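# Pull out the tray of the unbanded slide box

## Task

Draw the inner tray of the slide box that has no band partly out of its sleeve so that several centimetres of it stick out, and leave it that way; if less than that shows at the end, more extension earns more credit. The other slide box, the banded one, must end upright with its tray fully closed, or the task counts as failed.

## Robot and tools

Robot: two 6-joint arms, left_arm and right_arm, each with a parallel gripper. They face each other across the table. Calibrated bases in the scene frame: left_arm at (-0.024, +0.454, +0.039) m, right_arm at (-0.025, -0.464, +0.039) m. Scene frame: origin roughly between the bases, +z up, table surface at z = +0.020 m, left_arm on the +y side. Arm names do not match image left and right. Reported hand poses can be wrong by a few centimetres, worse at long reach.

Joint order per arm, used everywhere: waist, shoulder, elbow, wrist pitch, wrist yaw, wrist roll. Stated ranges (rad): waist -3.054 to 3.054, shoulder 0.000 to 3.142, elbow 0.000 to 2.356, wrist pitch -1.571 to 1.571, wrist yaw -1.571 to 1.571, wrist roll -3.142 to 3.142. Asking more than 0.028 rad beyond a range end gets the action refused for both arms.

Gripper: fingers extend along its +x axis and close along y. end_effector_position is the point between the fingers, 3 to 4 cm short of the tips; only the final 1.5 cm of each finger face is flat.

A row is always 14 numbers in [-1, 1], one flat list covering both arms: left_arm's six joint values then its opening, then right_arm's six joint values then its opening. Joint values are offsets, not poses: they count from the Joint targets shown in the last result (as they stand when the action begins), not from the previous row. Scale: 1.0 equals 2.055 rad for waist, shoulder and elbow, and 4.263 rad for the three wrist joints; so 0.01 is about 0.021 rad or 0.043 rad. Sending the same offset again moves further. The opening number is absolute: +1 fully open, empty fingers touch near -0.78, values below that change nothing. Closing fully takes at least about 0.6 s. To leave a gripper unchanged, resend its current command (shown under Tool commands, else your last value); 0 means half-closed, not 'no change'.

execute_actions(actions, cameras): actions is a list of actions; each action is a list of up to 15 rows, each row lasting one control step of 1/30 s; if fewer rows are given the last one repeats to fill 15 steps (0.5 s per action). An empty list just reports state. cameras picks images: omitted, null or ["all"] for all, [] for none; names are cam_high, cam_left_wrist, cam_right_wrist (672x504 each).

move(target, speed, blend, opening_speed, blocking, cameras): target is one 14-number row or a list of up to 15 rows, every row an offset from the same current Joint targets (not chained). All joints travel together along interpolated paths of at least 0.5 s, up to 10 s total. speed: rad/s for the joint with farthest to go, 0.01 to 7, default 0.5; one value or one per target. blend: rad, how closely corners of a list are rounded. opening_speed: opening units per second, 0.2 or more. blocking=false returns after about 0.5 s while the move continues. Moves do not avoid obstacles or the other arm. The result adds a move: line such as done, off_target (resting more than 0.03 rad away), moving, held, fault, and possibly limits=held.

wait(seconds 0 to 10) lets time pass with commands held. stop() brakes a running move. zoom_image(camera, region [x0, y0, x1, y1] in pixels, at most 504x504) enlarges part of the newest image of that camera. read_manual gives licence text only. finished_scene(scene=1) ends the scene permanently.

Per-step limits: each joint target can lead its measured angle by at most 0.368 rad (first three joints) or 0.763 rad (wrists), and targets putting the hand more than 70 mm from its measured spot are pulled back, so big motions need several actions.

Result lines: end_effector_position (m), quaternion wxyz, linear and angular velocity in the scene frame; Joint positions and Joint velocities (rad, rad/s) plus the finger-pad gap (m, 0.080 when open); Joint targets (the base for your next offsets); Tool commands; grip_measured on the opening scale; grip_effort_n (motor effort, negative closing, not pad force); Joint torques and External joint torques (N m, noisy, with offsets); step readings of joint angles; Wrist depth as a 7x7 grid of millimetre depths (70 to 1000, '-' = no value); and notes like 'joint sent to its limit', 'joint command not followed', blocked, MOTOR HOT, TORQUE FAULT, OVER-TEMPERATURE FAULT. 'within noise' means the arm is still.

Grasping: after first contact, command about 0.08 below the grip_measured reading for full force, less for a lighter hold.

Avoid: dropping items, releasing moving parts, hitting hard, shoving very hard, knocking anything off the table, and letting the arms touch or one gripper squeeze the other's fingers. Contact torque limits (N m): waist 17.4, shoulder 21.6, elbow 21.5, wrist pitch 5.67, wrist yaw 5.65, wrist roll 5.3; reaching one freezes that arm for 10 s. Holding loads, long stretched poses or pushing against an unreachable target heat motors and can cause a shutdown. To end a push, command targets back past the measured angles. Keep the banded box upright and closed throughout; loose objects may occasionally be nudged.

Each tool is called as a command line: name --argument value for each argument, lists and objects as JSON in quotes; but a table of rows of numbers goes row by row, as --pt "numbers of a row", without its own name.

## Session

execute_actions --actions '[]'

Scene clock: 0.00 s.
left_arm: end_effector_position=(-0.3695, +0.2012, +0.3353) grip_measured=+1.000 grip_effort_n=n/a end_effector_quat_wxyz=(+0.184, +0.042, +0.175, +0.966) | right_arm: end_effector_position=(-0.0638, -0.2453, +0.3103) grip_measured=+0.981 grip_effort_n=n/a end_effector_quat_wxyz=(+0.742, -0.094, +0.520, +0.413)
Joint positions: left_arm=[-0.587 1.733 1.188 0.626 1.363 0.282 0.08] | right_arm=[0.391 1.098 1.357 -1.358 0.308 1.116 0.079]
Joint velocities: within noise
Joint torques (N m): no reading
External joint torques (N m): no reading
Motor temperatures (°C): left_arm=[26 28 27 31 31 27] | right_arm=[27 26 29 31 32 26]
Heat: left arm: hottest wrist pitch 31 °C (+0.0 °C/min); right arm: hottest wrist yaw 32 °C (+0.0 °C/min).
Wrist depth (mm): cam_left_wrist=[- - - - - - - / - - - - - - - / - - - - - - - / - - - - - - - / - - - - - - 96 / - - - - - - 75 / - - - - - - -] | cam_right_wrist=[350 451 415 388 363 342 321 / 341 322 403 370 358 338 318 / 465 327 395 378 356 306 308 / 471 432 397 374 353 308 309 / - - 390 363 346 334 86 / - - 390 316 342 330 83 / - 407 386 364 341 324 -]
Joint targets: left_arm=[-0.587 1.730 1.191 0.627 1.363 0.282] | right_arm=[0.391 1.096 1.358 -1.358 0.308 1.116]
Tool commands: left_gripper/opening=+1.0 right_gripper/opening=+0.980805

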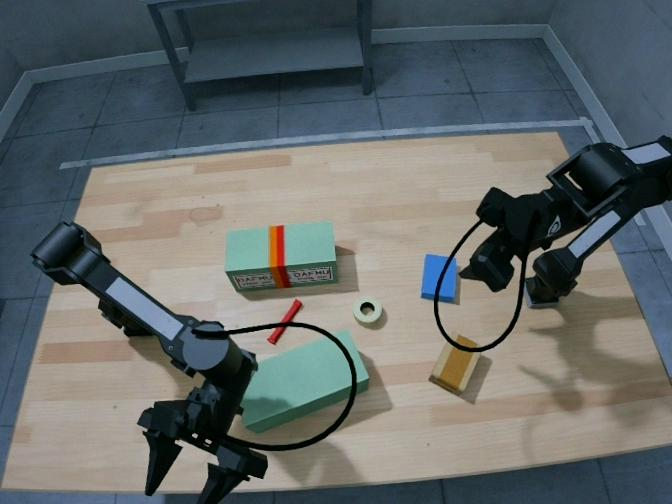

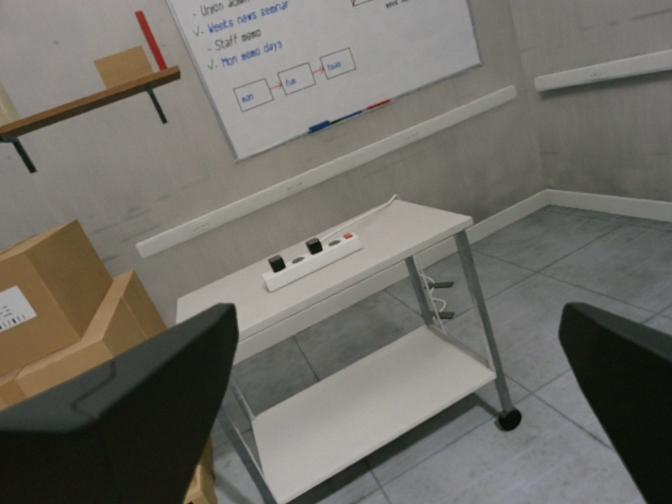

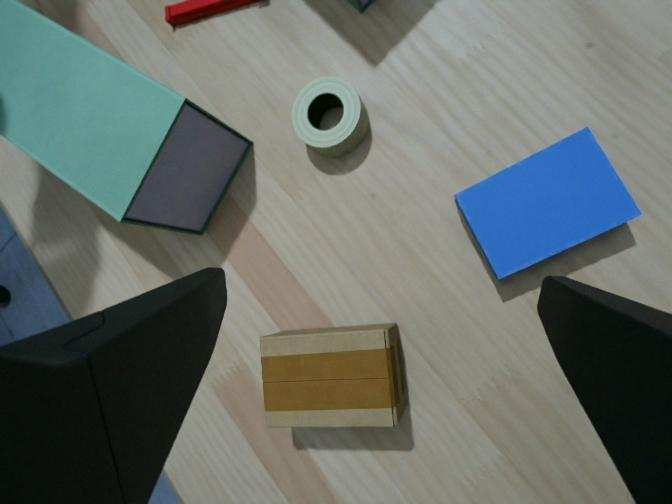

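zoom_image --camera "cam_high" --region '[200, 200, 400, 450]'

zoom_image --camera "cam_right_wrist" --region '[0, 0, 400, 300]'

Scaled by 2.016 from the camera's 672x504 image, which has a finer 960x720 frame.

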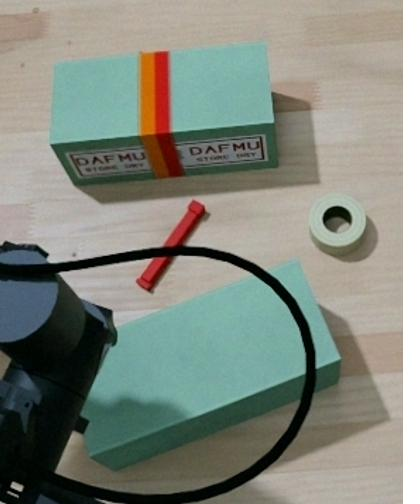

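Scaled by 1.260 from the camera's 672x504 image, which has a finer 960x720 frame.

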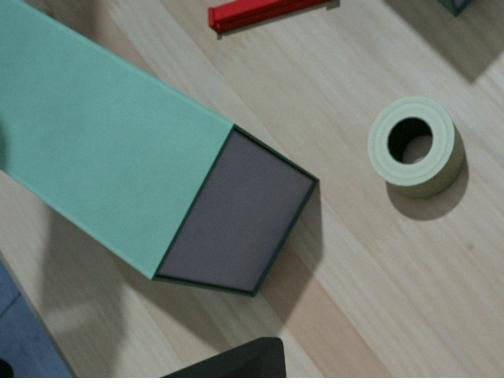

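move --target '[-0.031,-0.556,-0.161,-0.352,-0.320,-0.066,1,0,0,0,0,0,0,0.98]' --speed 0.9

Scene clock: 96.83 s.
left_arm: end_effector_position=(-0.1456, +0.2944, +0.2905) grip_measured=+1.000 grip_effort_n=-2.1 end_effector_quat_wxyz=(+0.424, +0.266, +0.131, -0.856) | right_arm: end_effector_position=(-0.0638, -0.2453, +0.3103) grip_measured=+0.981 grip_effort_n=-5.8 end_effector_quat_wxyz=(+0.742, -0.094, +0.520, +0.413)
Joint positions: left_arm=[-0.648 0.592 0.866 -0.874 0.002 0.004 0.08] | right_arm=[0.391 1.098 1.357 -1.358 0.308 1.116 0.079]
Joint velocities: within noise
Joint torques (N m): left_arm=[-0.38 -0.46 6.14 1.59 -0.15 -0.12] | right_arm=[-0.02 -2.85 6.54 1.15 0.18 -0.01]
External joint torques (N m): left_arm=[-0.38 -0.61 0.02 0.01 -0.15 -0.12] | right_arm=[-0.03 -0.58 0.77 0.1 -0.03 0]
Motor temperatures (°C): left_arm=[26 39 36 34 31 27] | right_arm=[27 27 36 34 32 26]
Heat: left arm: hottest shoulder 39 °C (+4.0 °C/min); right arm: hottest elbow 36 °C (+2.0 °C/min).
Wrist depth (mm): cam_left_wrist=[626 624 639 - - - - / 516 486 524 561 - - - / 469 331 322 327 - - - / 401 398 294 286 397 - - / 381 381 350 305 363 364 96 / - - 331 334 331 329 75 / - - 307 307 304 303 -] | cam_right_wrist=[352 446 415 388 362 340 322 / 342 322 405 365 360 339 318 / 467 325 397 375 353 308 308 / 471 431 400 377 351 305 311 / - - 388 364 345 335 86 / - - 391 314 341 332 83 / - 405 386 363 341 322 -]
Joint targets: left_arm=[-0.651 0.587 0.860 -0.874 -0.001 0.000] | right_arm=[0.391 1.096 1.358 -1.358 0.308 1.116]
move: done
camera_calibration:
cam_left_wrist: T_world_to_cam=[[-0.802303, 0.595263, -0.0444143, -0.263439], [0.515478, 0.653403, -0.554389, 0.0721785], [-0.300986, -0.467682, -0.831072, 0.410178], [0, 0, 0, 1]] pos_world=[-0.125106, 0.301487, 0.369202]

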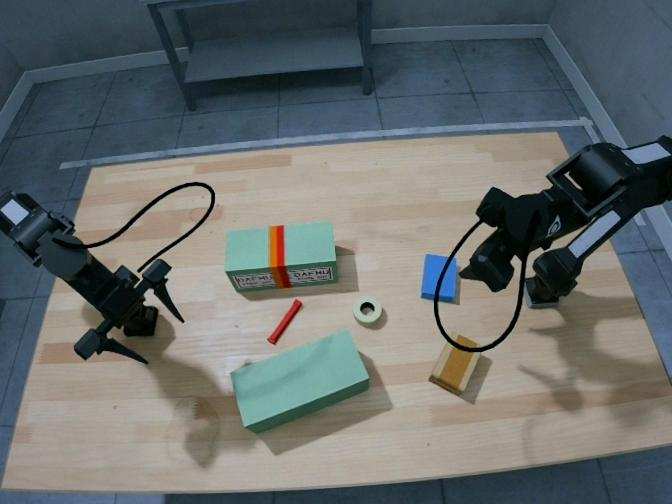

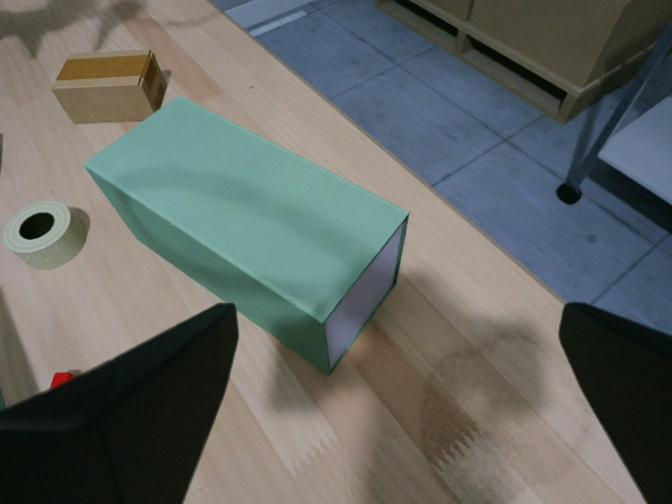

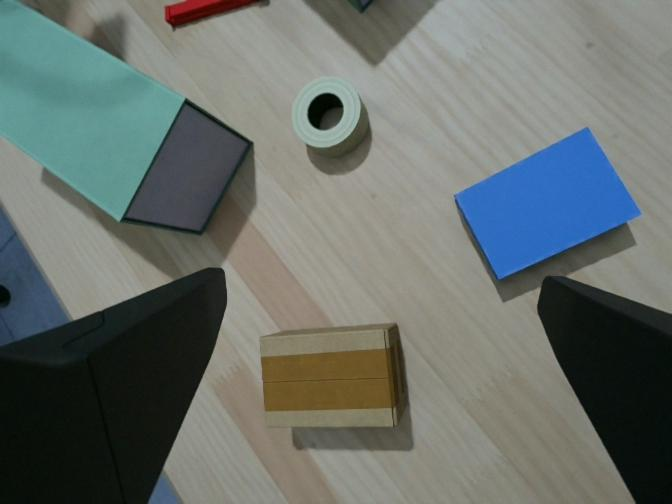

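move --target '[0,0,0,0,0,0,1,-0.06,0.1509,-0.3494,0.381,-0.0851,-0.2618,-0.85]' --speed 1.0

Scene clock: 240.50 s.
left_arm: end_effector_position=(-0.1456, +0.2944, +0.2905) grip_measured=+1.000 grip_effort_n=-2.1 end_effector_quat_wxyz=(+0.424, +0.265, +0.131, -0.856) | right_arm: end_effector_position=(-0.1326, -0.0917, +0.1782) grip_measured=-0.800 grip_effort_n=-83.5 end_effector_quat_wxyz=(+0.572, -0.186, +0.152, +0.784)
Joint positions: left_arm=[-0.648 0.592 0.866 -0.874 0.002 0.003 0.08] | right_arm=[0.271 1.395 0.647 0.263 -0.048 0.005 0]
Joint velocities: within noise
Joint torques (N m): left_arm=[-0.34 -0.33 6.1 1.57 -0.12 -0.1] | right_arm=[-0.21 -4.51 6.14 2.04 -0.23 -0.18]
External joint torques (N m): left_arm=[-0.33 -0.47 0.01 0.01 -0.12 -0.1] | right_arm=[-0.26 0.55 -0.26 0.38 -0.2 -0.18]
Motor temperatures (°C): left_arm=[26 29 33 40 30 27] | right_arm=[27 27 38 35 32 26]
Heat: left arm: hottest wrist pitch 40 °C (+1.0 °C/min); right arm: hottest elbow 38 °C (+1.0 °C/min).
Wrist depth (mm): cam_left_wrist=[344 618 615 - - - - / 512 485 522 552 - - - / 470 332 323 329 - - - / 402 397 294 286 397 - - / 380 380 350 305 363 364 96 / - - 331 333 333 331 75 / - - 307 306 305 303 -] | cam_right_wrist=[- - - 243 238 438 434 / - - 364 200 197 364 360 / - 323 305 170 168 296 309 / 292 283 181 163 160 265 266 / 257 251 254 - 93 243 241 / - - - - - - - / - - - - - - -]
Joint targets: left_arm=[-0.651 0.587 0.860 -0.874 -0.001 0.000] | right_arm=[0.268 1.407 0.640 0.267 -0.054 0.000]
move: done
camera_calibration:
cam_left_wrist: T_world_to_cam=[[-0.802403, 0.595148, -0.0441392, -0.263519], [0.515275, 0.653602, -0.554343, 0.0720761], [-0.301067, -0.46755, -0.831117, 0.410145], [0, 0, 0, 1]] pos_world=[-0.125106, 0.301487, 0.369202]
cam_right_wrist: T_world_to_cam=[[0.951512, 0.307347, -0.0127729, 0.165083], [0.235655, -0.754992, -0.611926, 0.0922218], [-0.197717, 0.579245, -0.790812, 0.247181], [0, 0, 0, 1]] pos_world=[-0.129939, -0.12429, 0.254015]

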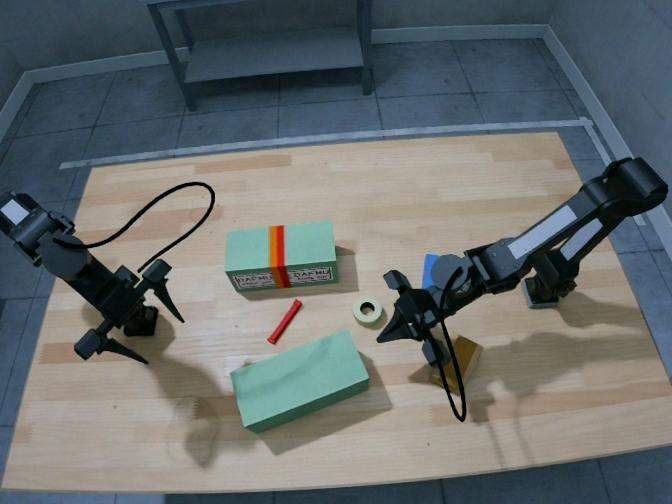

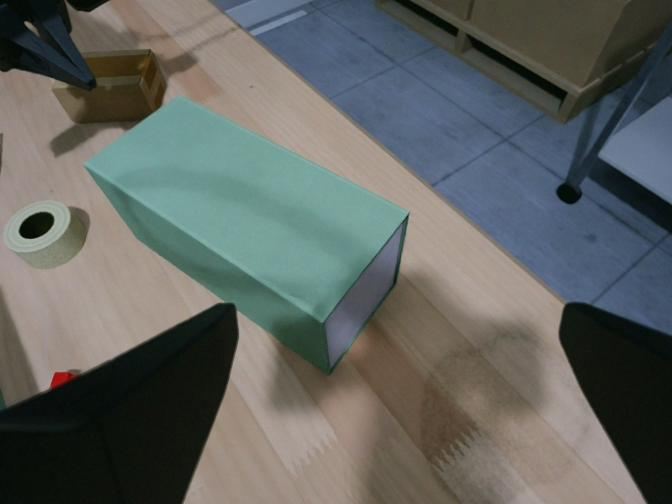

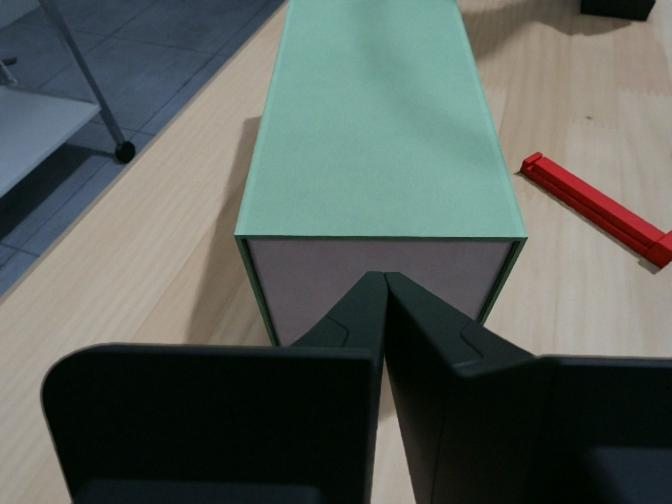

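move --pt "0 0 0 0 0 0 1 0 0.1878 -0.0866 0.1323 0 0 -0.85" --pt "0 0 0 0 0 0 1 0.0026 0.2266 -0.0263 0.122 0.0012 0 -0.85" --pt "0 0 0 0 0 0 1 0.0044 0.2973 0.0083 0.1628 0.0021 0 -0.85" --speed '[0.5,0.15,0.12]'

Scene clock: 255.23 s.
left_arm: end_effector_position=(-0.1456, +0.2944, +0.2905) grip_measured=+1.000 grip_effort_n=-2.1 end_effector_quat_wxyz=(+0.424, +0.265, +0.131, -0.856) | right_arm: end_effector_position=(-0.1479, -0.0379, +0.0745) grip_measured=-0.800 grip_effort_n=-83.5 end_effector_quat_wxyz=(+0.578, -0.152, +0.120, +0.793)
Joint positions: left_arm=[-0.648 0.592 0.866 -0.874 0.002 0.003 0.08] | right_arm=[0.274 1.996 0.648 0.958 -0.045 -0.003 0]
Joint velocities: within noise
Joint torques (N m): left_arm=[-0.32 -0.44 6.13 1.58 -0.14 -0.09] | right_arm=[0.34 -5.87 5.69 2.07 -0.06 0.12]
External joint torques (N m): left_arm=[-0.31 -0.61 0.04 0.01 -0.15 -0.1] | right_arm=[0.31 1.5 1.5 0.35 -0.05 0.12]
Motor temperatures (°C): left_arm=[26 29 33 40 30 27] | right_arm=[27 28 36 36 32 26]
Heat: left arm: hottest wrist pitch 40 °C (+1.0 °C/min); right arm: hottest elbow 36 °C (-2.0 °C/min).
Wrist depth (mm): cam_left_wrist=[397 615 617 - - - - / 376 408 527 550 - - - / 403 333 321 328 - - - / 401 396 293 283 394 - - / 380 380 341 268 363 364 96 / - - 329 334 333 331 75 / - - 309 306 304 301 -] | cam_right_wrist=[- - - - - - - / - - 77 - 73 - - / 190 89 - 87 89 - 87 / 160 155 104 102 99 104 147 / 142 142 122 79 - 121 135 / - - - - - - - / - - - - - - -]
Joint targets: left_arm=[-0.651 0.587 0.860 -0.874 -0.001 0.000] | right_arm=[0.277 2.018 0.657 0.961 -0.046 0.000]
move: done
camera_calibration:
cam_left_wrist: T_world_to_cam=[[-0.802403, 0.595148, -0.0441392, -0.263519], [0.515275, 0.653602, -0.554343, 0.0720761], [-0.301067, -0.46755, -0.831117, 0.410145], [0, 0, 0, 1]] pos_world=[-0.125106, 0.301487, 0.369202]
cam_right_wrist: T_world_to_cam=[[0.95043, 0.310938, 0.000306095, 0.160832], [0.227, -0.693187, -0.684078, 0.0794768], [-0.212494, 0.650238, -0.729409, 0.126914], [0, 0, 0, 1]] pos_world=[-0.143932, -0.0774404, 0.146891]

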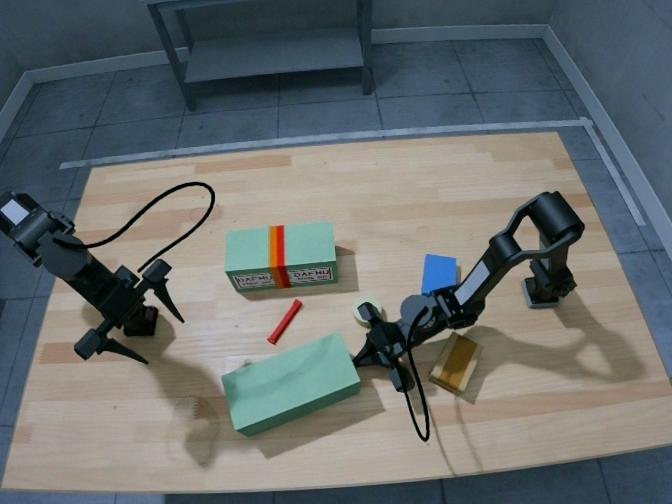

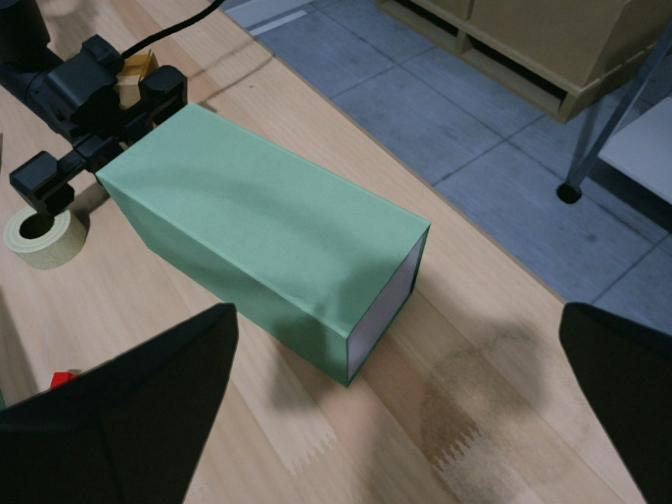

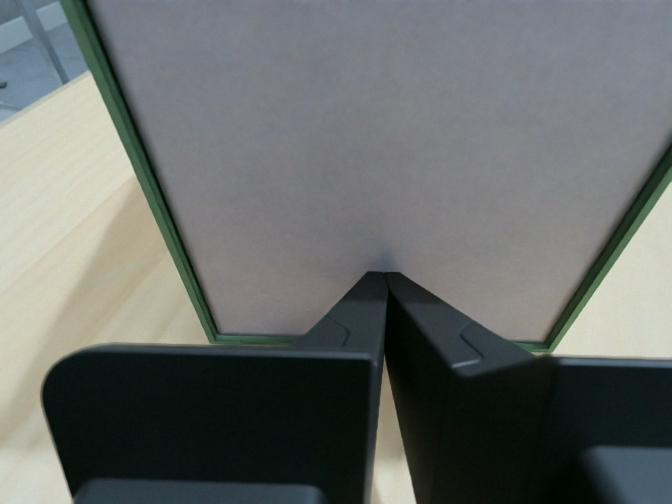

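move --target '[0.1015,0.5363,0.2788,-0.0164,0,0,-0.85,0,0,0,0,0,0,-0.82]' --speed 0.8

Scene clock: 288.03 s.
left_arm: end_effector_position=(-0.1878, +0.1115, +0.1963) grip_measured=-0.763 grip_effort_n=-83.5 end_effector_quat_wxyz=(+0.439, +0.479, +0.301, -0.698) | right_arm: end_effector_position=(-0.1479, -0.0379, +0.0744) grip_measured=-0.800 grip_effort_n=-83.5 end_effector_quat_wxyz=(+0.578, -0.152, +0.120, +0.793)
Joint positions: left_arm=[-0.445 1.681 1.421 -0.943 0.002 0.003 0.001] | right_arm=[0.274 1.996 0.648 0.958 -0.045 -0.003 0]
Joint velocities: within noise
Joint torques (N m): left_arm=[0.2 -6.42 8.36 0.95 -0.12 -0.09] | right_arm=[0.33 -5.72 5.7 2.05 -0.06 0.13]
External joint torques (N m): left_arm=[0.23 0.56 2.22 0.05 -0.11 -0.09] | right_arm=[0.36 1.61 1.53 0.35 -0.06 0.12]
Motor temperatures (°C): left_arm=[26 29 34 40 30 27] | right_arm=[27 31 35 38 32 26]
Heat: left arm: hottest wrist pitch 40 °C (+0.0 °C/min); right arm: hottest wrist pitch 38 °C (+3.0 °C/min).
Wrist depth (mm): cam_left_wrist=[176 135 134 133 233 232 230 / - 136 135 134 133 233 231 / 137 137 136 135 134 234 232 / 244 137 137 135 135 134 233 / 244 244 137 136 98 134 134 / 245 244 244 - - 135 134 / - - - - - - -] | cam_right_wrist=[- - - - - - - / - - 77 - 73 - - / 190 89 - 87 89 - 87 / 160 155 104 99 99 104 147 / 142 141 122 79 - 121 135 / - - - - - - - / - - - - - - -]
Joint targets: left_arm=[-0.442 1.690 1.433 -0.944 -0.001 0.000] | right_arm=[0.277 2.018 0.657 0.961 -0.046 0.000]
move: done
camera_calibration:
cam_left_wrist: T_world_to_cam=[[-0.894524, 0.445062, -0.0417889, -0.193686], [0.444856, 0.895483, 0.01462, 0.00927999], [0.043928, -0.00551215, -0.999019, 0.279889], [0, 0, 0, 1]] pos_world=[-0.18968, 0.0794352, 0.271385]
cam_right_wrist: T_world_to_cam=[[0.95043, 0.310938, 0.000306095, 0.160832], [0.227, -0.693187, -0.684078, 0.0794084], [-0.212494, 0.650238, -0.729409, 0.126841], [0, 0, 0, 1]] pos_world=[-0.143932, -0.0774404, 0.146791]

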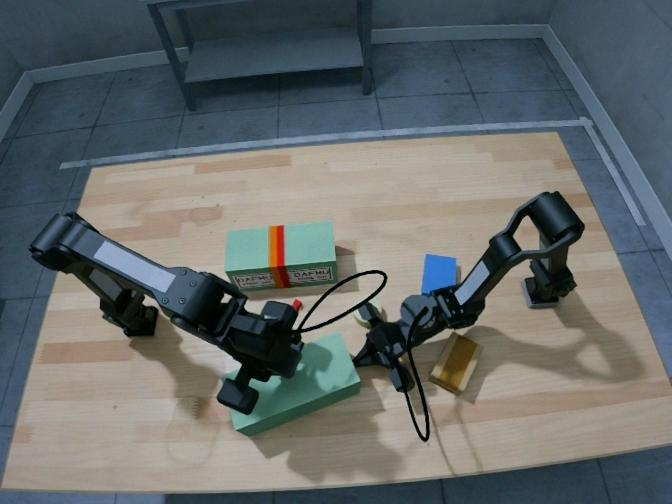

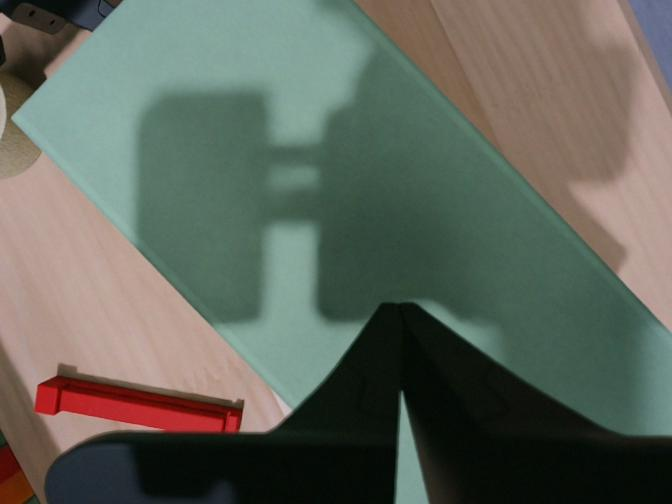

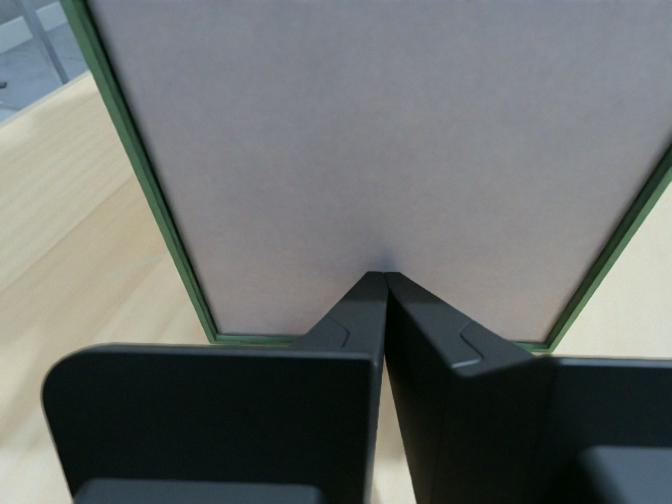

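move --target '[0,0.0146,-0.1,0.0555,0,0,-0.85,0,0,0,0,0,0,-0.82]' --speed 0.12 --cameras '["cam_left_wrist"]'

Scene clock: 296.03 s.
left_arm: end_effector_position=(-0.1907, +0.1055, +0.1619) grip_measured=-0.763 grip_effort_n=-83.5 end_effector_quat_wxyz=(+0.448, +0.457, +0.288, -0.712) | right_arm: end_effector_position=(-0.1481, -0.0379, +0.0744) grip_measured=-0.800 grip_effort_n=-83.5 end_effector_quat_wxyz=(+0.578, -0.153, +0.120, +0.793)
Joint positions: left_arm=[-0.445 1.675 1.256 -0.722 0.002 0.003 0.001] | right_arm=[0.274 1.996 0.648 0.958 -0.044 -0.004 0]
Joint velocities: within noise
Joint torques (N m): left_arm=[0.17 -2.17 3.23 1.98 -0.12 -0.09] | right_arm=[0.33 -5.73 5.74 2.04 -0.08 0.15]
External joint torques (N m): left_arm=[0.17 4.78 -2.99 0.97 -0.12 -0.09] | right_arm=[0.3 1.61 1.57 0.35 -0.06 0.15]
Motor temperatures (°C): left_arm=[26 31 34 39 30 27] | right_arm=[27 31 35 38 32 26]
Heat: left arm: hottest wrist pitch 39 °C (-1.0 °C/min); right arm: hottest wrist pitch 38 °C (+3.0 °C/min).
Wrist depth (mm): cam_left_wrist=[113 113 112 111 215 214 213 / - 112 111 110 110 212 211 / - 111 110 110 109 108 210 / 111 110 110 109 108 108 208 / 216 110 109 108 98 107 106 / 214 213 108 - - - 105 / - - - - - - -] | cam_right_wrist=[- - - - - - - / - - 74 - 75 - - / 184 89 - 87 89 - 90 / 160 155 107 99 98 104 147 / 141 138 124 79 - 121 135 / - - - - - - - / - - - - - - -]
Joint targets: left_arm=[-0.442 1.720 1.228 -0.707 -0.001 0.000] | right_arm=[0.277 2.018 0.657 0.961 -0.045 0.000]
move: off_target (left_arm); left_arm: the shoulder is farthest, 0.046 rad from its target
camera_calibration:
cam_left_wrist: T_world_to_cam=[[-0.895676, 0.442643, -0.0427945, -0.194805], [0.444365, 0.894606, -0.047116, 0.0263464], [0.0174286, -0.0612171, -0.997972, 0.246238], [0, 0, 0, 1]] pos_world=[-0.190481, 0.0777333, 0.238643]
Images, in order (width x height): cam_left_wrist 672x504.

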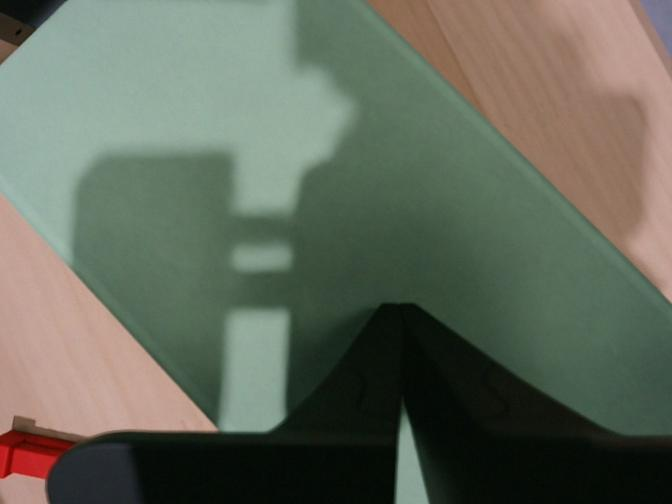

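move --target '[0,0,0,0,0,0,-0.85,0.0016,0.0691,0.0453,0.035,0.0009,0,-0.82]' --speed 0.08

Scene clock: 304.27 s.
left_arm: end_effector_position=(-0.1915, +0.1041, +0.1627) grip_measured=-0.763 grip_effort_n=-83.5 end_effector_quat_wxyz=(+0.449, +0.454, +0.286, -0.715) | right_arm: end_effector_position=(-0.1591, -0.0110, +0.0749) grip_measured=-0.800 grip_effort_n=-83.5 end_effector_quat_wxyz=(+0.580, -0.118, +0.079, +0.802)
Joint positions: left_arm=[-0.445 1.674 1.255 -0.714 0.003 0.003 0.001] | right_arm=[0.284 2.13 0.738 1.108 -0.038 -0.022 0]
Joint velocities: within noise
Joint torques (N m): left_arm=[0.17 -2.17 3.38 1.53 -0.15 -0.08] | right_arm=[-0.29 -5.48 5.82 2.03 -0.13 0.81]
External joint torques (N m): left_arm=[0.22 4.8 -2.81 0.52 -0.15 -0.08] | right_arm=[-0.36 2.57 1.83 0.31 -0.12 0.81]
Motor temperatures (°C): left_arm=[26 30 34 39 30 27] | right_arm=[27 31 35 38 32 26]
Heat: left arm: hottest wrist pitch 39 °C (-1.0 °C/min); right arm: hottest wrist pitch 38 °C (+3.0 °C/min).
Wrist depth (mm): cam_left_wrist=[114 113 113 112 216 215 213 / - 112 111 111 110 213 212 / - 111 111 110 109 109 211 / 111 111 110 109 109 108 208 / 215 110 109 108 97 106 106 / 213 213 108 - - - 105 / - - - - - - -] | cam_right_wrist=[- - - - - - - / - - 81 83 - 82 - / - 87 92 91 92 89 87 / - - 108 107 99 101 95 / - 91 119 79 - 116 98 / - - - - - - - / - - - - - - -]
Joint targets: left_arm=[-0.442 1.720 1.228 -0.707 -0.001 0.000] | right_arm=[0.280 2.160 0.750 1.110 -0.042 0.000]
move: off_target (left_arm); left_arm: the shoulder is farthest, 0.046 rad from its target
camera_calibration:
cam_left_wrist: T_world_to_cam=[[-0.89565, 0.442787, -0.0418417, -0.19509], [0.444575, 0.89402, -0.0555085, 0.0294286], [0.0128289, -0.068318, -0.997581, 0.246762], [0, 0, 0, 1]] pos_world=[-0.190981, 0.076932, 0.239636]
cam_right_wrist: T_world_to_cam=[[0.947384, 0.319068, 0.0256729, 0.160812], [0.226809, -0.612519, -0.757218, 0.107232], [-0.225879, 0.723199, -0.652658, 0.100217], [0, 0, 0, 1]] pos_world=[-0.154035, -0.0581047, 0.142477]

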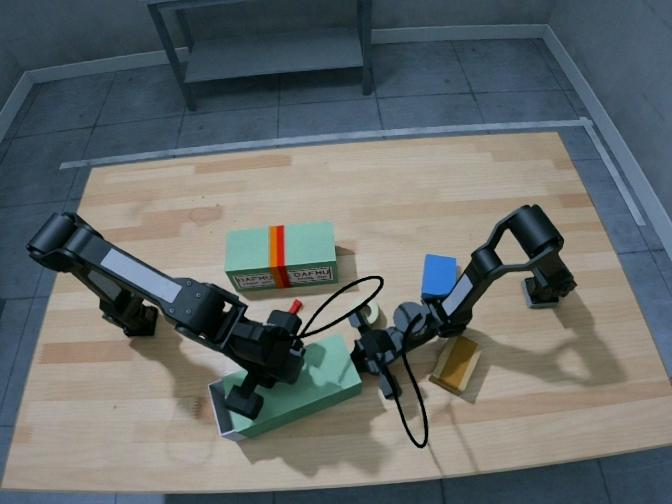

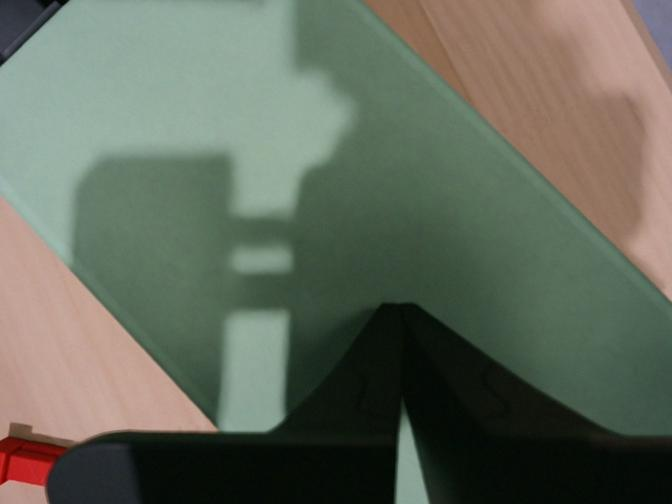

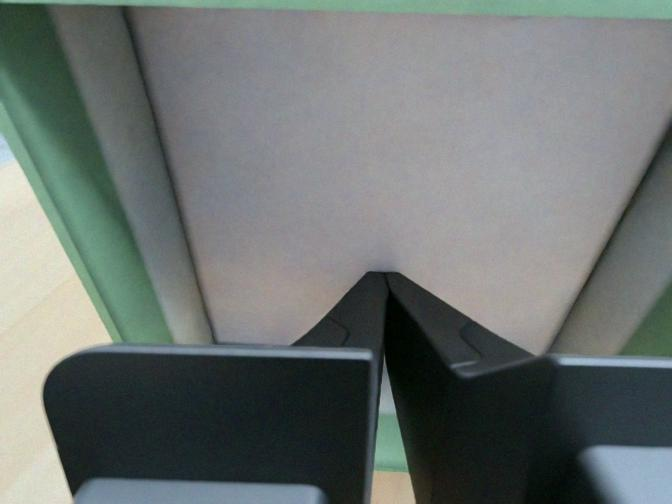

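move --target '[0,0,0,0,0,0,-0.85,0.0012,0.0832,0.049,0.0399,0.0005,0,-0.82]' --speed 0.08

Scene clock: 321.40 s.
left_arm: end_effector_position=(-0.1921, +0.1037, +0.1630) grip_measured=-0.763 grip_effort_n=-83.5 end_effector_quat_wxyz=(+0.449, +0.453, +0.286, -0.716) | right_arm: end_effector_position=(-0.1657, +0.0114, +0.0596) grip_measured=-0.800 grip_effort_n=-83.5 end_effector_quat_wxyz=(+0.585, -0.076, +0.056, +0.806)
Joint positions: left_arm=[-0.445 1.674 1.255 -0.711 0.004 0.003 0.001] | right_arm=[0.284 2.306 0.835 1.281 -0.038 -0.007 0]
Joint velocities: within noise
Joint torques (N m): left_arm=[0.23 -2.17 3.36 1.28 -0.21 -0.08] | right_arm=[-0.1 -6.87 5.85 1.8 -0.06 0.26]
External joint torques (N m): left_arm=[0.24 4.74 -2.85 0.25 -0.21 -0.08] | right_arm=[-0.06 1.95 2.21 0.04 -0.07 0.26]
Motor temperatures (°C): left_arm=[26 30 33 40 30 27] | right_arm=[27 32 35 41 32 26]
Heat: left arm: hottest wrist pitch 40 °C (+0.0 °C/min); right arm: hottest wrist pitch 41 °C (+4.0 °C/min).
Wrist depth (mm): cam_left_wrist=[114 113 113 112 217 215 215 / - 113 111 111 110 213 213 / - 112 111 110 109 109 211 / 111 110 110 109 109 108 208 / 215 110 109 109 97 107 106 / 213 212 108 - - - 105 / - - - - - - -] | cam_right_wrist=[- 77 79 - 75 - - / - 83 84 86 - 83 82 / - 90 92 93 93 92 90 / - - 108 107 101 102 97 / - 98 118 79 - 112 89 / - - - - - - - / - - - - - - -]
Joint targets: left_arm=[-0.443 1.720 1.228 -0.707 -0.001 0.001] | right_arm=[0.283 2.331 0.851 1.280 -0.039 0.000]
move: off_target (left_arm); left_arm: the shoulder is farthest, 0.046 rad from its target
camera_calibration:
cam_left_wrist: T_world_to_cam=[[-0.895291, 0.443637, -0.0405008, -0.195706], [0.445369, 0.893404, -0.0589511, 0.0309686], [0.0100307, -0.0708162, -0.997439, 0.246764], [0, 0, 0, 1]] pos_world=[-0.191482, 0.07663, 0.240031]
cam_right_wrist: T_world_to_cam=[[0.949212, 0.314271, 0.0151434, 0.161218], [0.193616, -0.545496, -0.815443, 0.108038], [-0.248009, 0.77696, -0.57864, 0.0638835], [0, 0, 0, 1]] pos_world=[-0.158104, -0.0413665, 0.122623]

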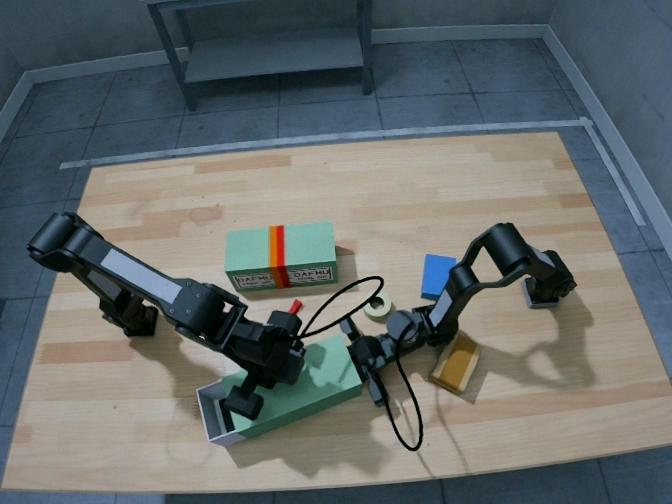

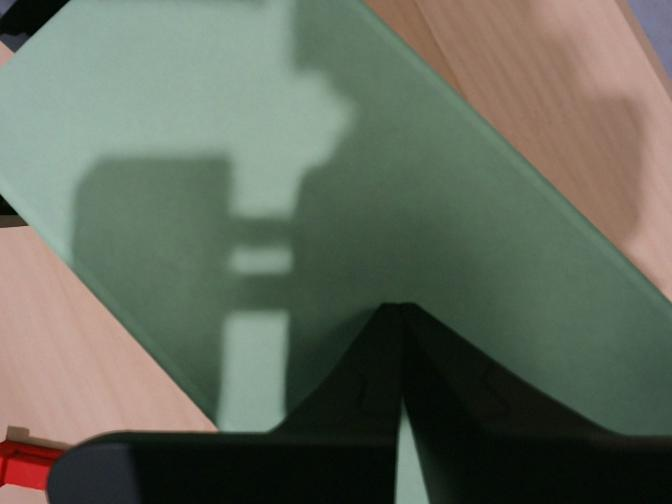

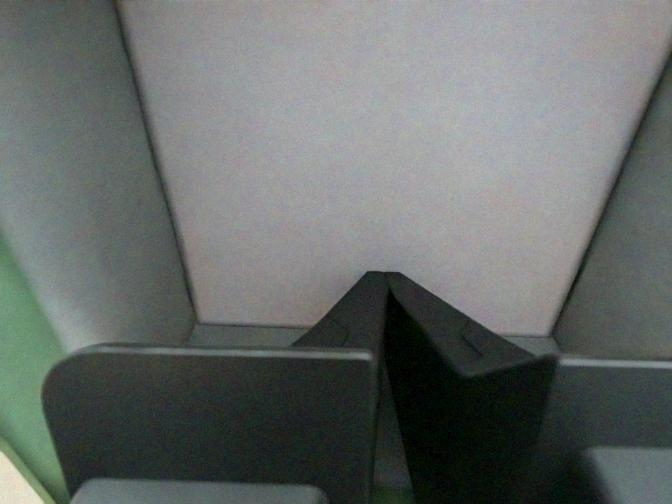

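move --pt "0 0 0 0 0 0 -0.76 -0.0015 -0.0832 -0.0491 -0.0399 -0.0007 0 -0.8" --pt "0 0 0 0 0 0 -0.76 -0.0029 -0.1523 -0.0944 -0.0748 -0.0014 0 -0.8" --pt "0 0 0 0 0 0 -0.76 -0.0075 -0.2618 -0.1893 -0.1053 -0.0037 0 -0.8" --pt "0 -0.0146 0.1 -0.0555 0 0 -0.76 -0.0075 -0.2618 -0.1893 -0.1053 -0.0037 0 -0.8" --speed '[0.25,0.3,0.3,0.15]' --blend '[0.03,0.03,0,0]'

Scene clock: 340.53 s.
left_arm: end_effector_position=(-0.1882, +0.1111, +0.1917) grip_measured=-0.761 grip_effort_n=4.9 end_effector_quat_wxyz=(+0.437, +0.483, +0.304, -0.695) | right_arm: end_effector_position=(-0.1322, -0.0917, +0.0684) grip_measured=-0.798 grip_effort_n=-12.3 end_effector_quat_wxyz=(+0.570, -0.197, +0.155, +0.783)
Joint positions: left_arm=[-0.445 1.694 1.42 -0.943 0.002 0.003 0.001] | right_arm=[0.27 1.808 0.468 0.833 -0.048 -0.006 0]
Joint velocities: within noise
Joint torques (N m): left_arm=[0.24 -7.79 8.45 0.88 -0.15 -0.09] | right_arm=[-0.19 -8.47 3.71 1.65 -0.26 0.22]
External joint torques (N m): left_arm=[0.24 -0.82 2.34 -0.02 -0.15 -0.09] | right_arm=[-0.17 -2.51 -0.45 0 -0.25 0.21]
Motor temperatures (°C): left_arm=[26 30 33 39 30 27] | right_arm=[27 32 36 41 32 26]
Heat: left arm: hottest wrist pitch 39 °C (-1.0 °C/min); right arm: hottest wrist pitch 41 °C (+4.0 °C/min).
Wrist depth (mm): cam_left_wrist=[130 129 128 128 226 226 224 / 131 130 129 129 128 227 225 / 237 131 130 130 129 128 228 / 239 132 132 131 130 129 129 / 240 239 133 131 98 130 129 / 242 241 240 - - 131 130 / - - - - - - -] | cam_right_wrist=[235 223 164 171 170 160 212 / 195 193 177 185 184 164 185 / 167 165 161 161 159 159 160 / 146 145 144 143 142 141 140 / 132 132 131 - 130 126 125 / - - - - - - - / - - - - - - -]
Joint targets: left_arm=[-0.443 1.690 1.433 -0.944 -0.001 0.001] | right_arm=[0.267 1.793 0.462 0.831 -0.055 0.000]
move: done; blend cut to 0 rad at target 1
camera_calibration:
cam_left_wrist: T_world_to_cam=[[-0.894098, 0.445971, -0.0412172, -0.194222], [0.44518, 0.895027, 0.0272174, 0.00752814], [0.0490287, 0.00598597, -0.998779, 0.274839], [0, 0, 0, 1]] pos_world=[-0.19048, 0.0782345, 0.266293]
cam_right_wrist: T_world_to_cam=[[0.950388, 0.311027, -0.00501928, 0.162988], [0.2473, -0.765253, -0.594333, 0.0244502], [-0.188694, 0.563605, -0.804204, 0.161098], [0, 0, 0, 1]] pos_world=[-0.13055, -0.122778, 0.144905]

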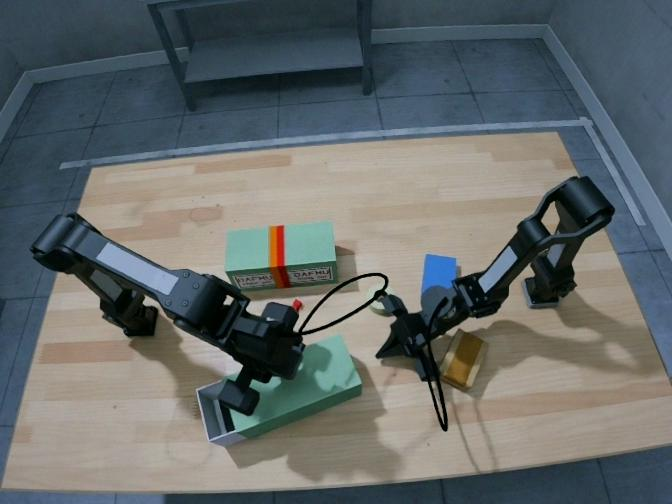

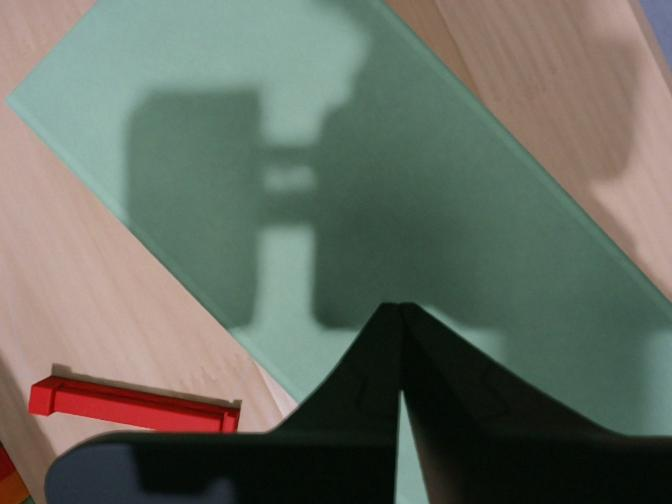

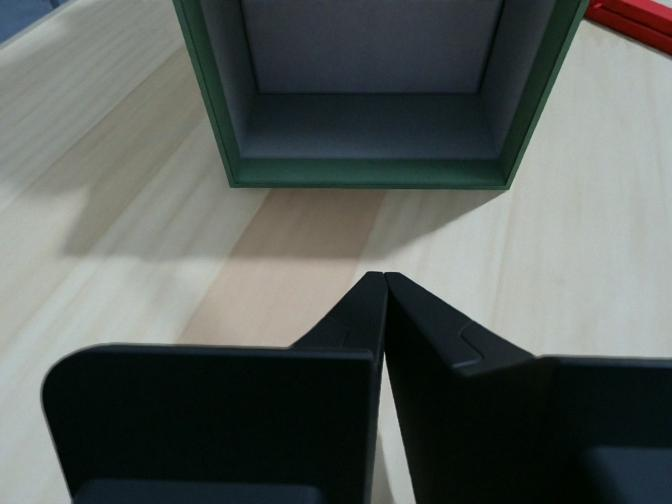

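finished_scene

The scene is finished: the task was done.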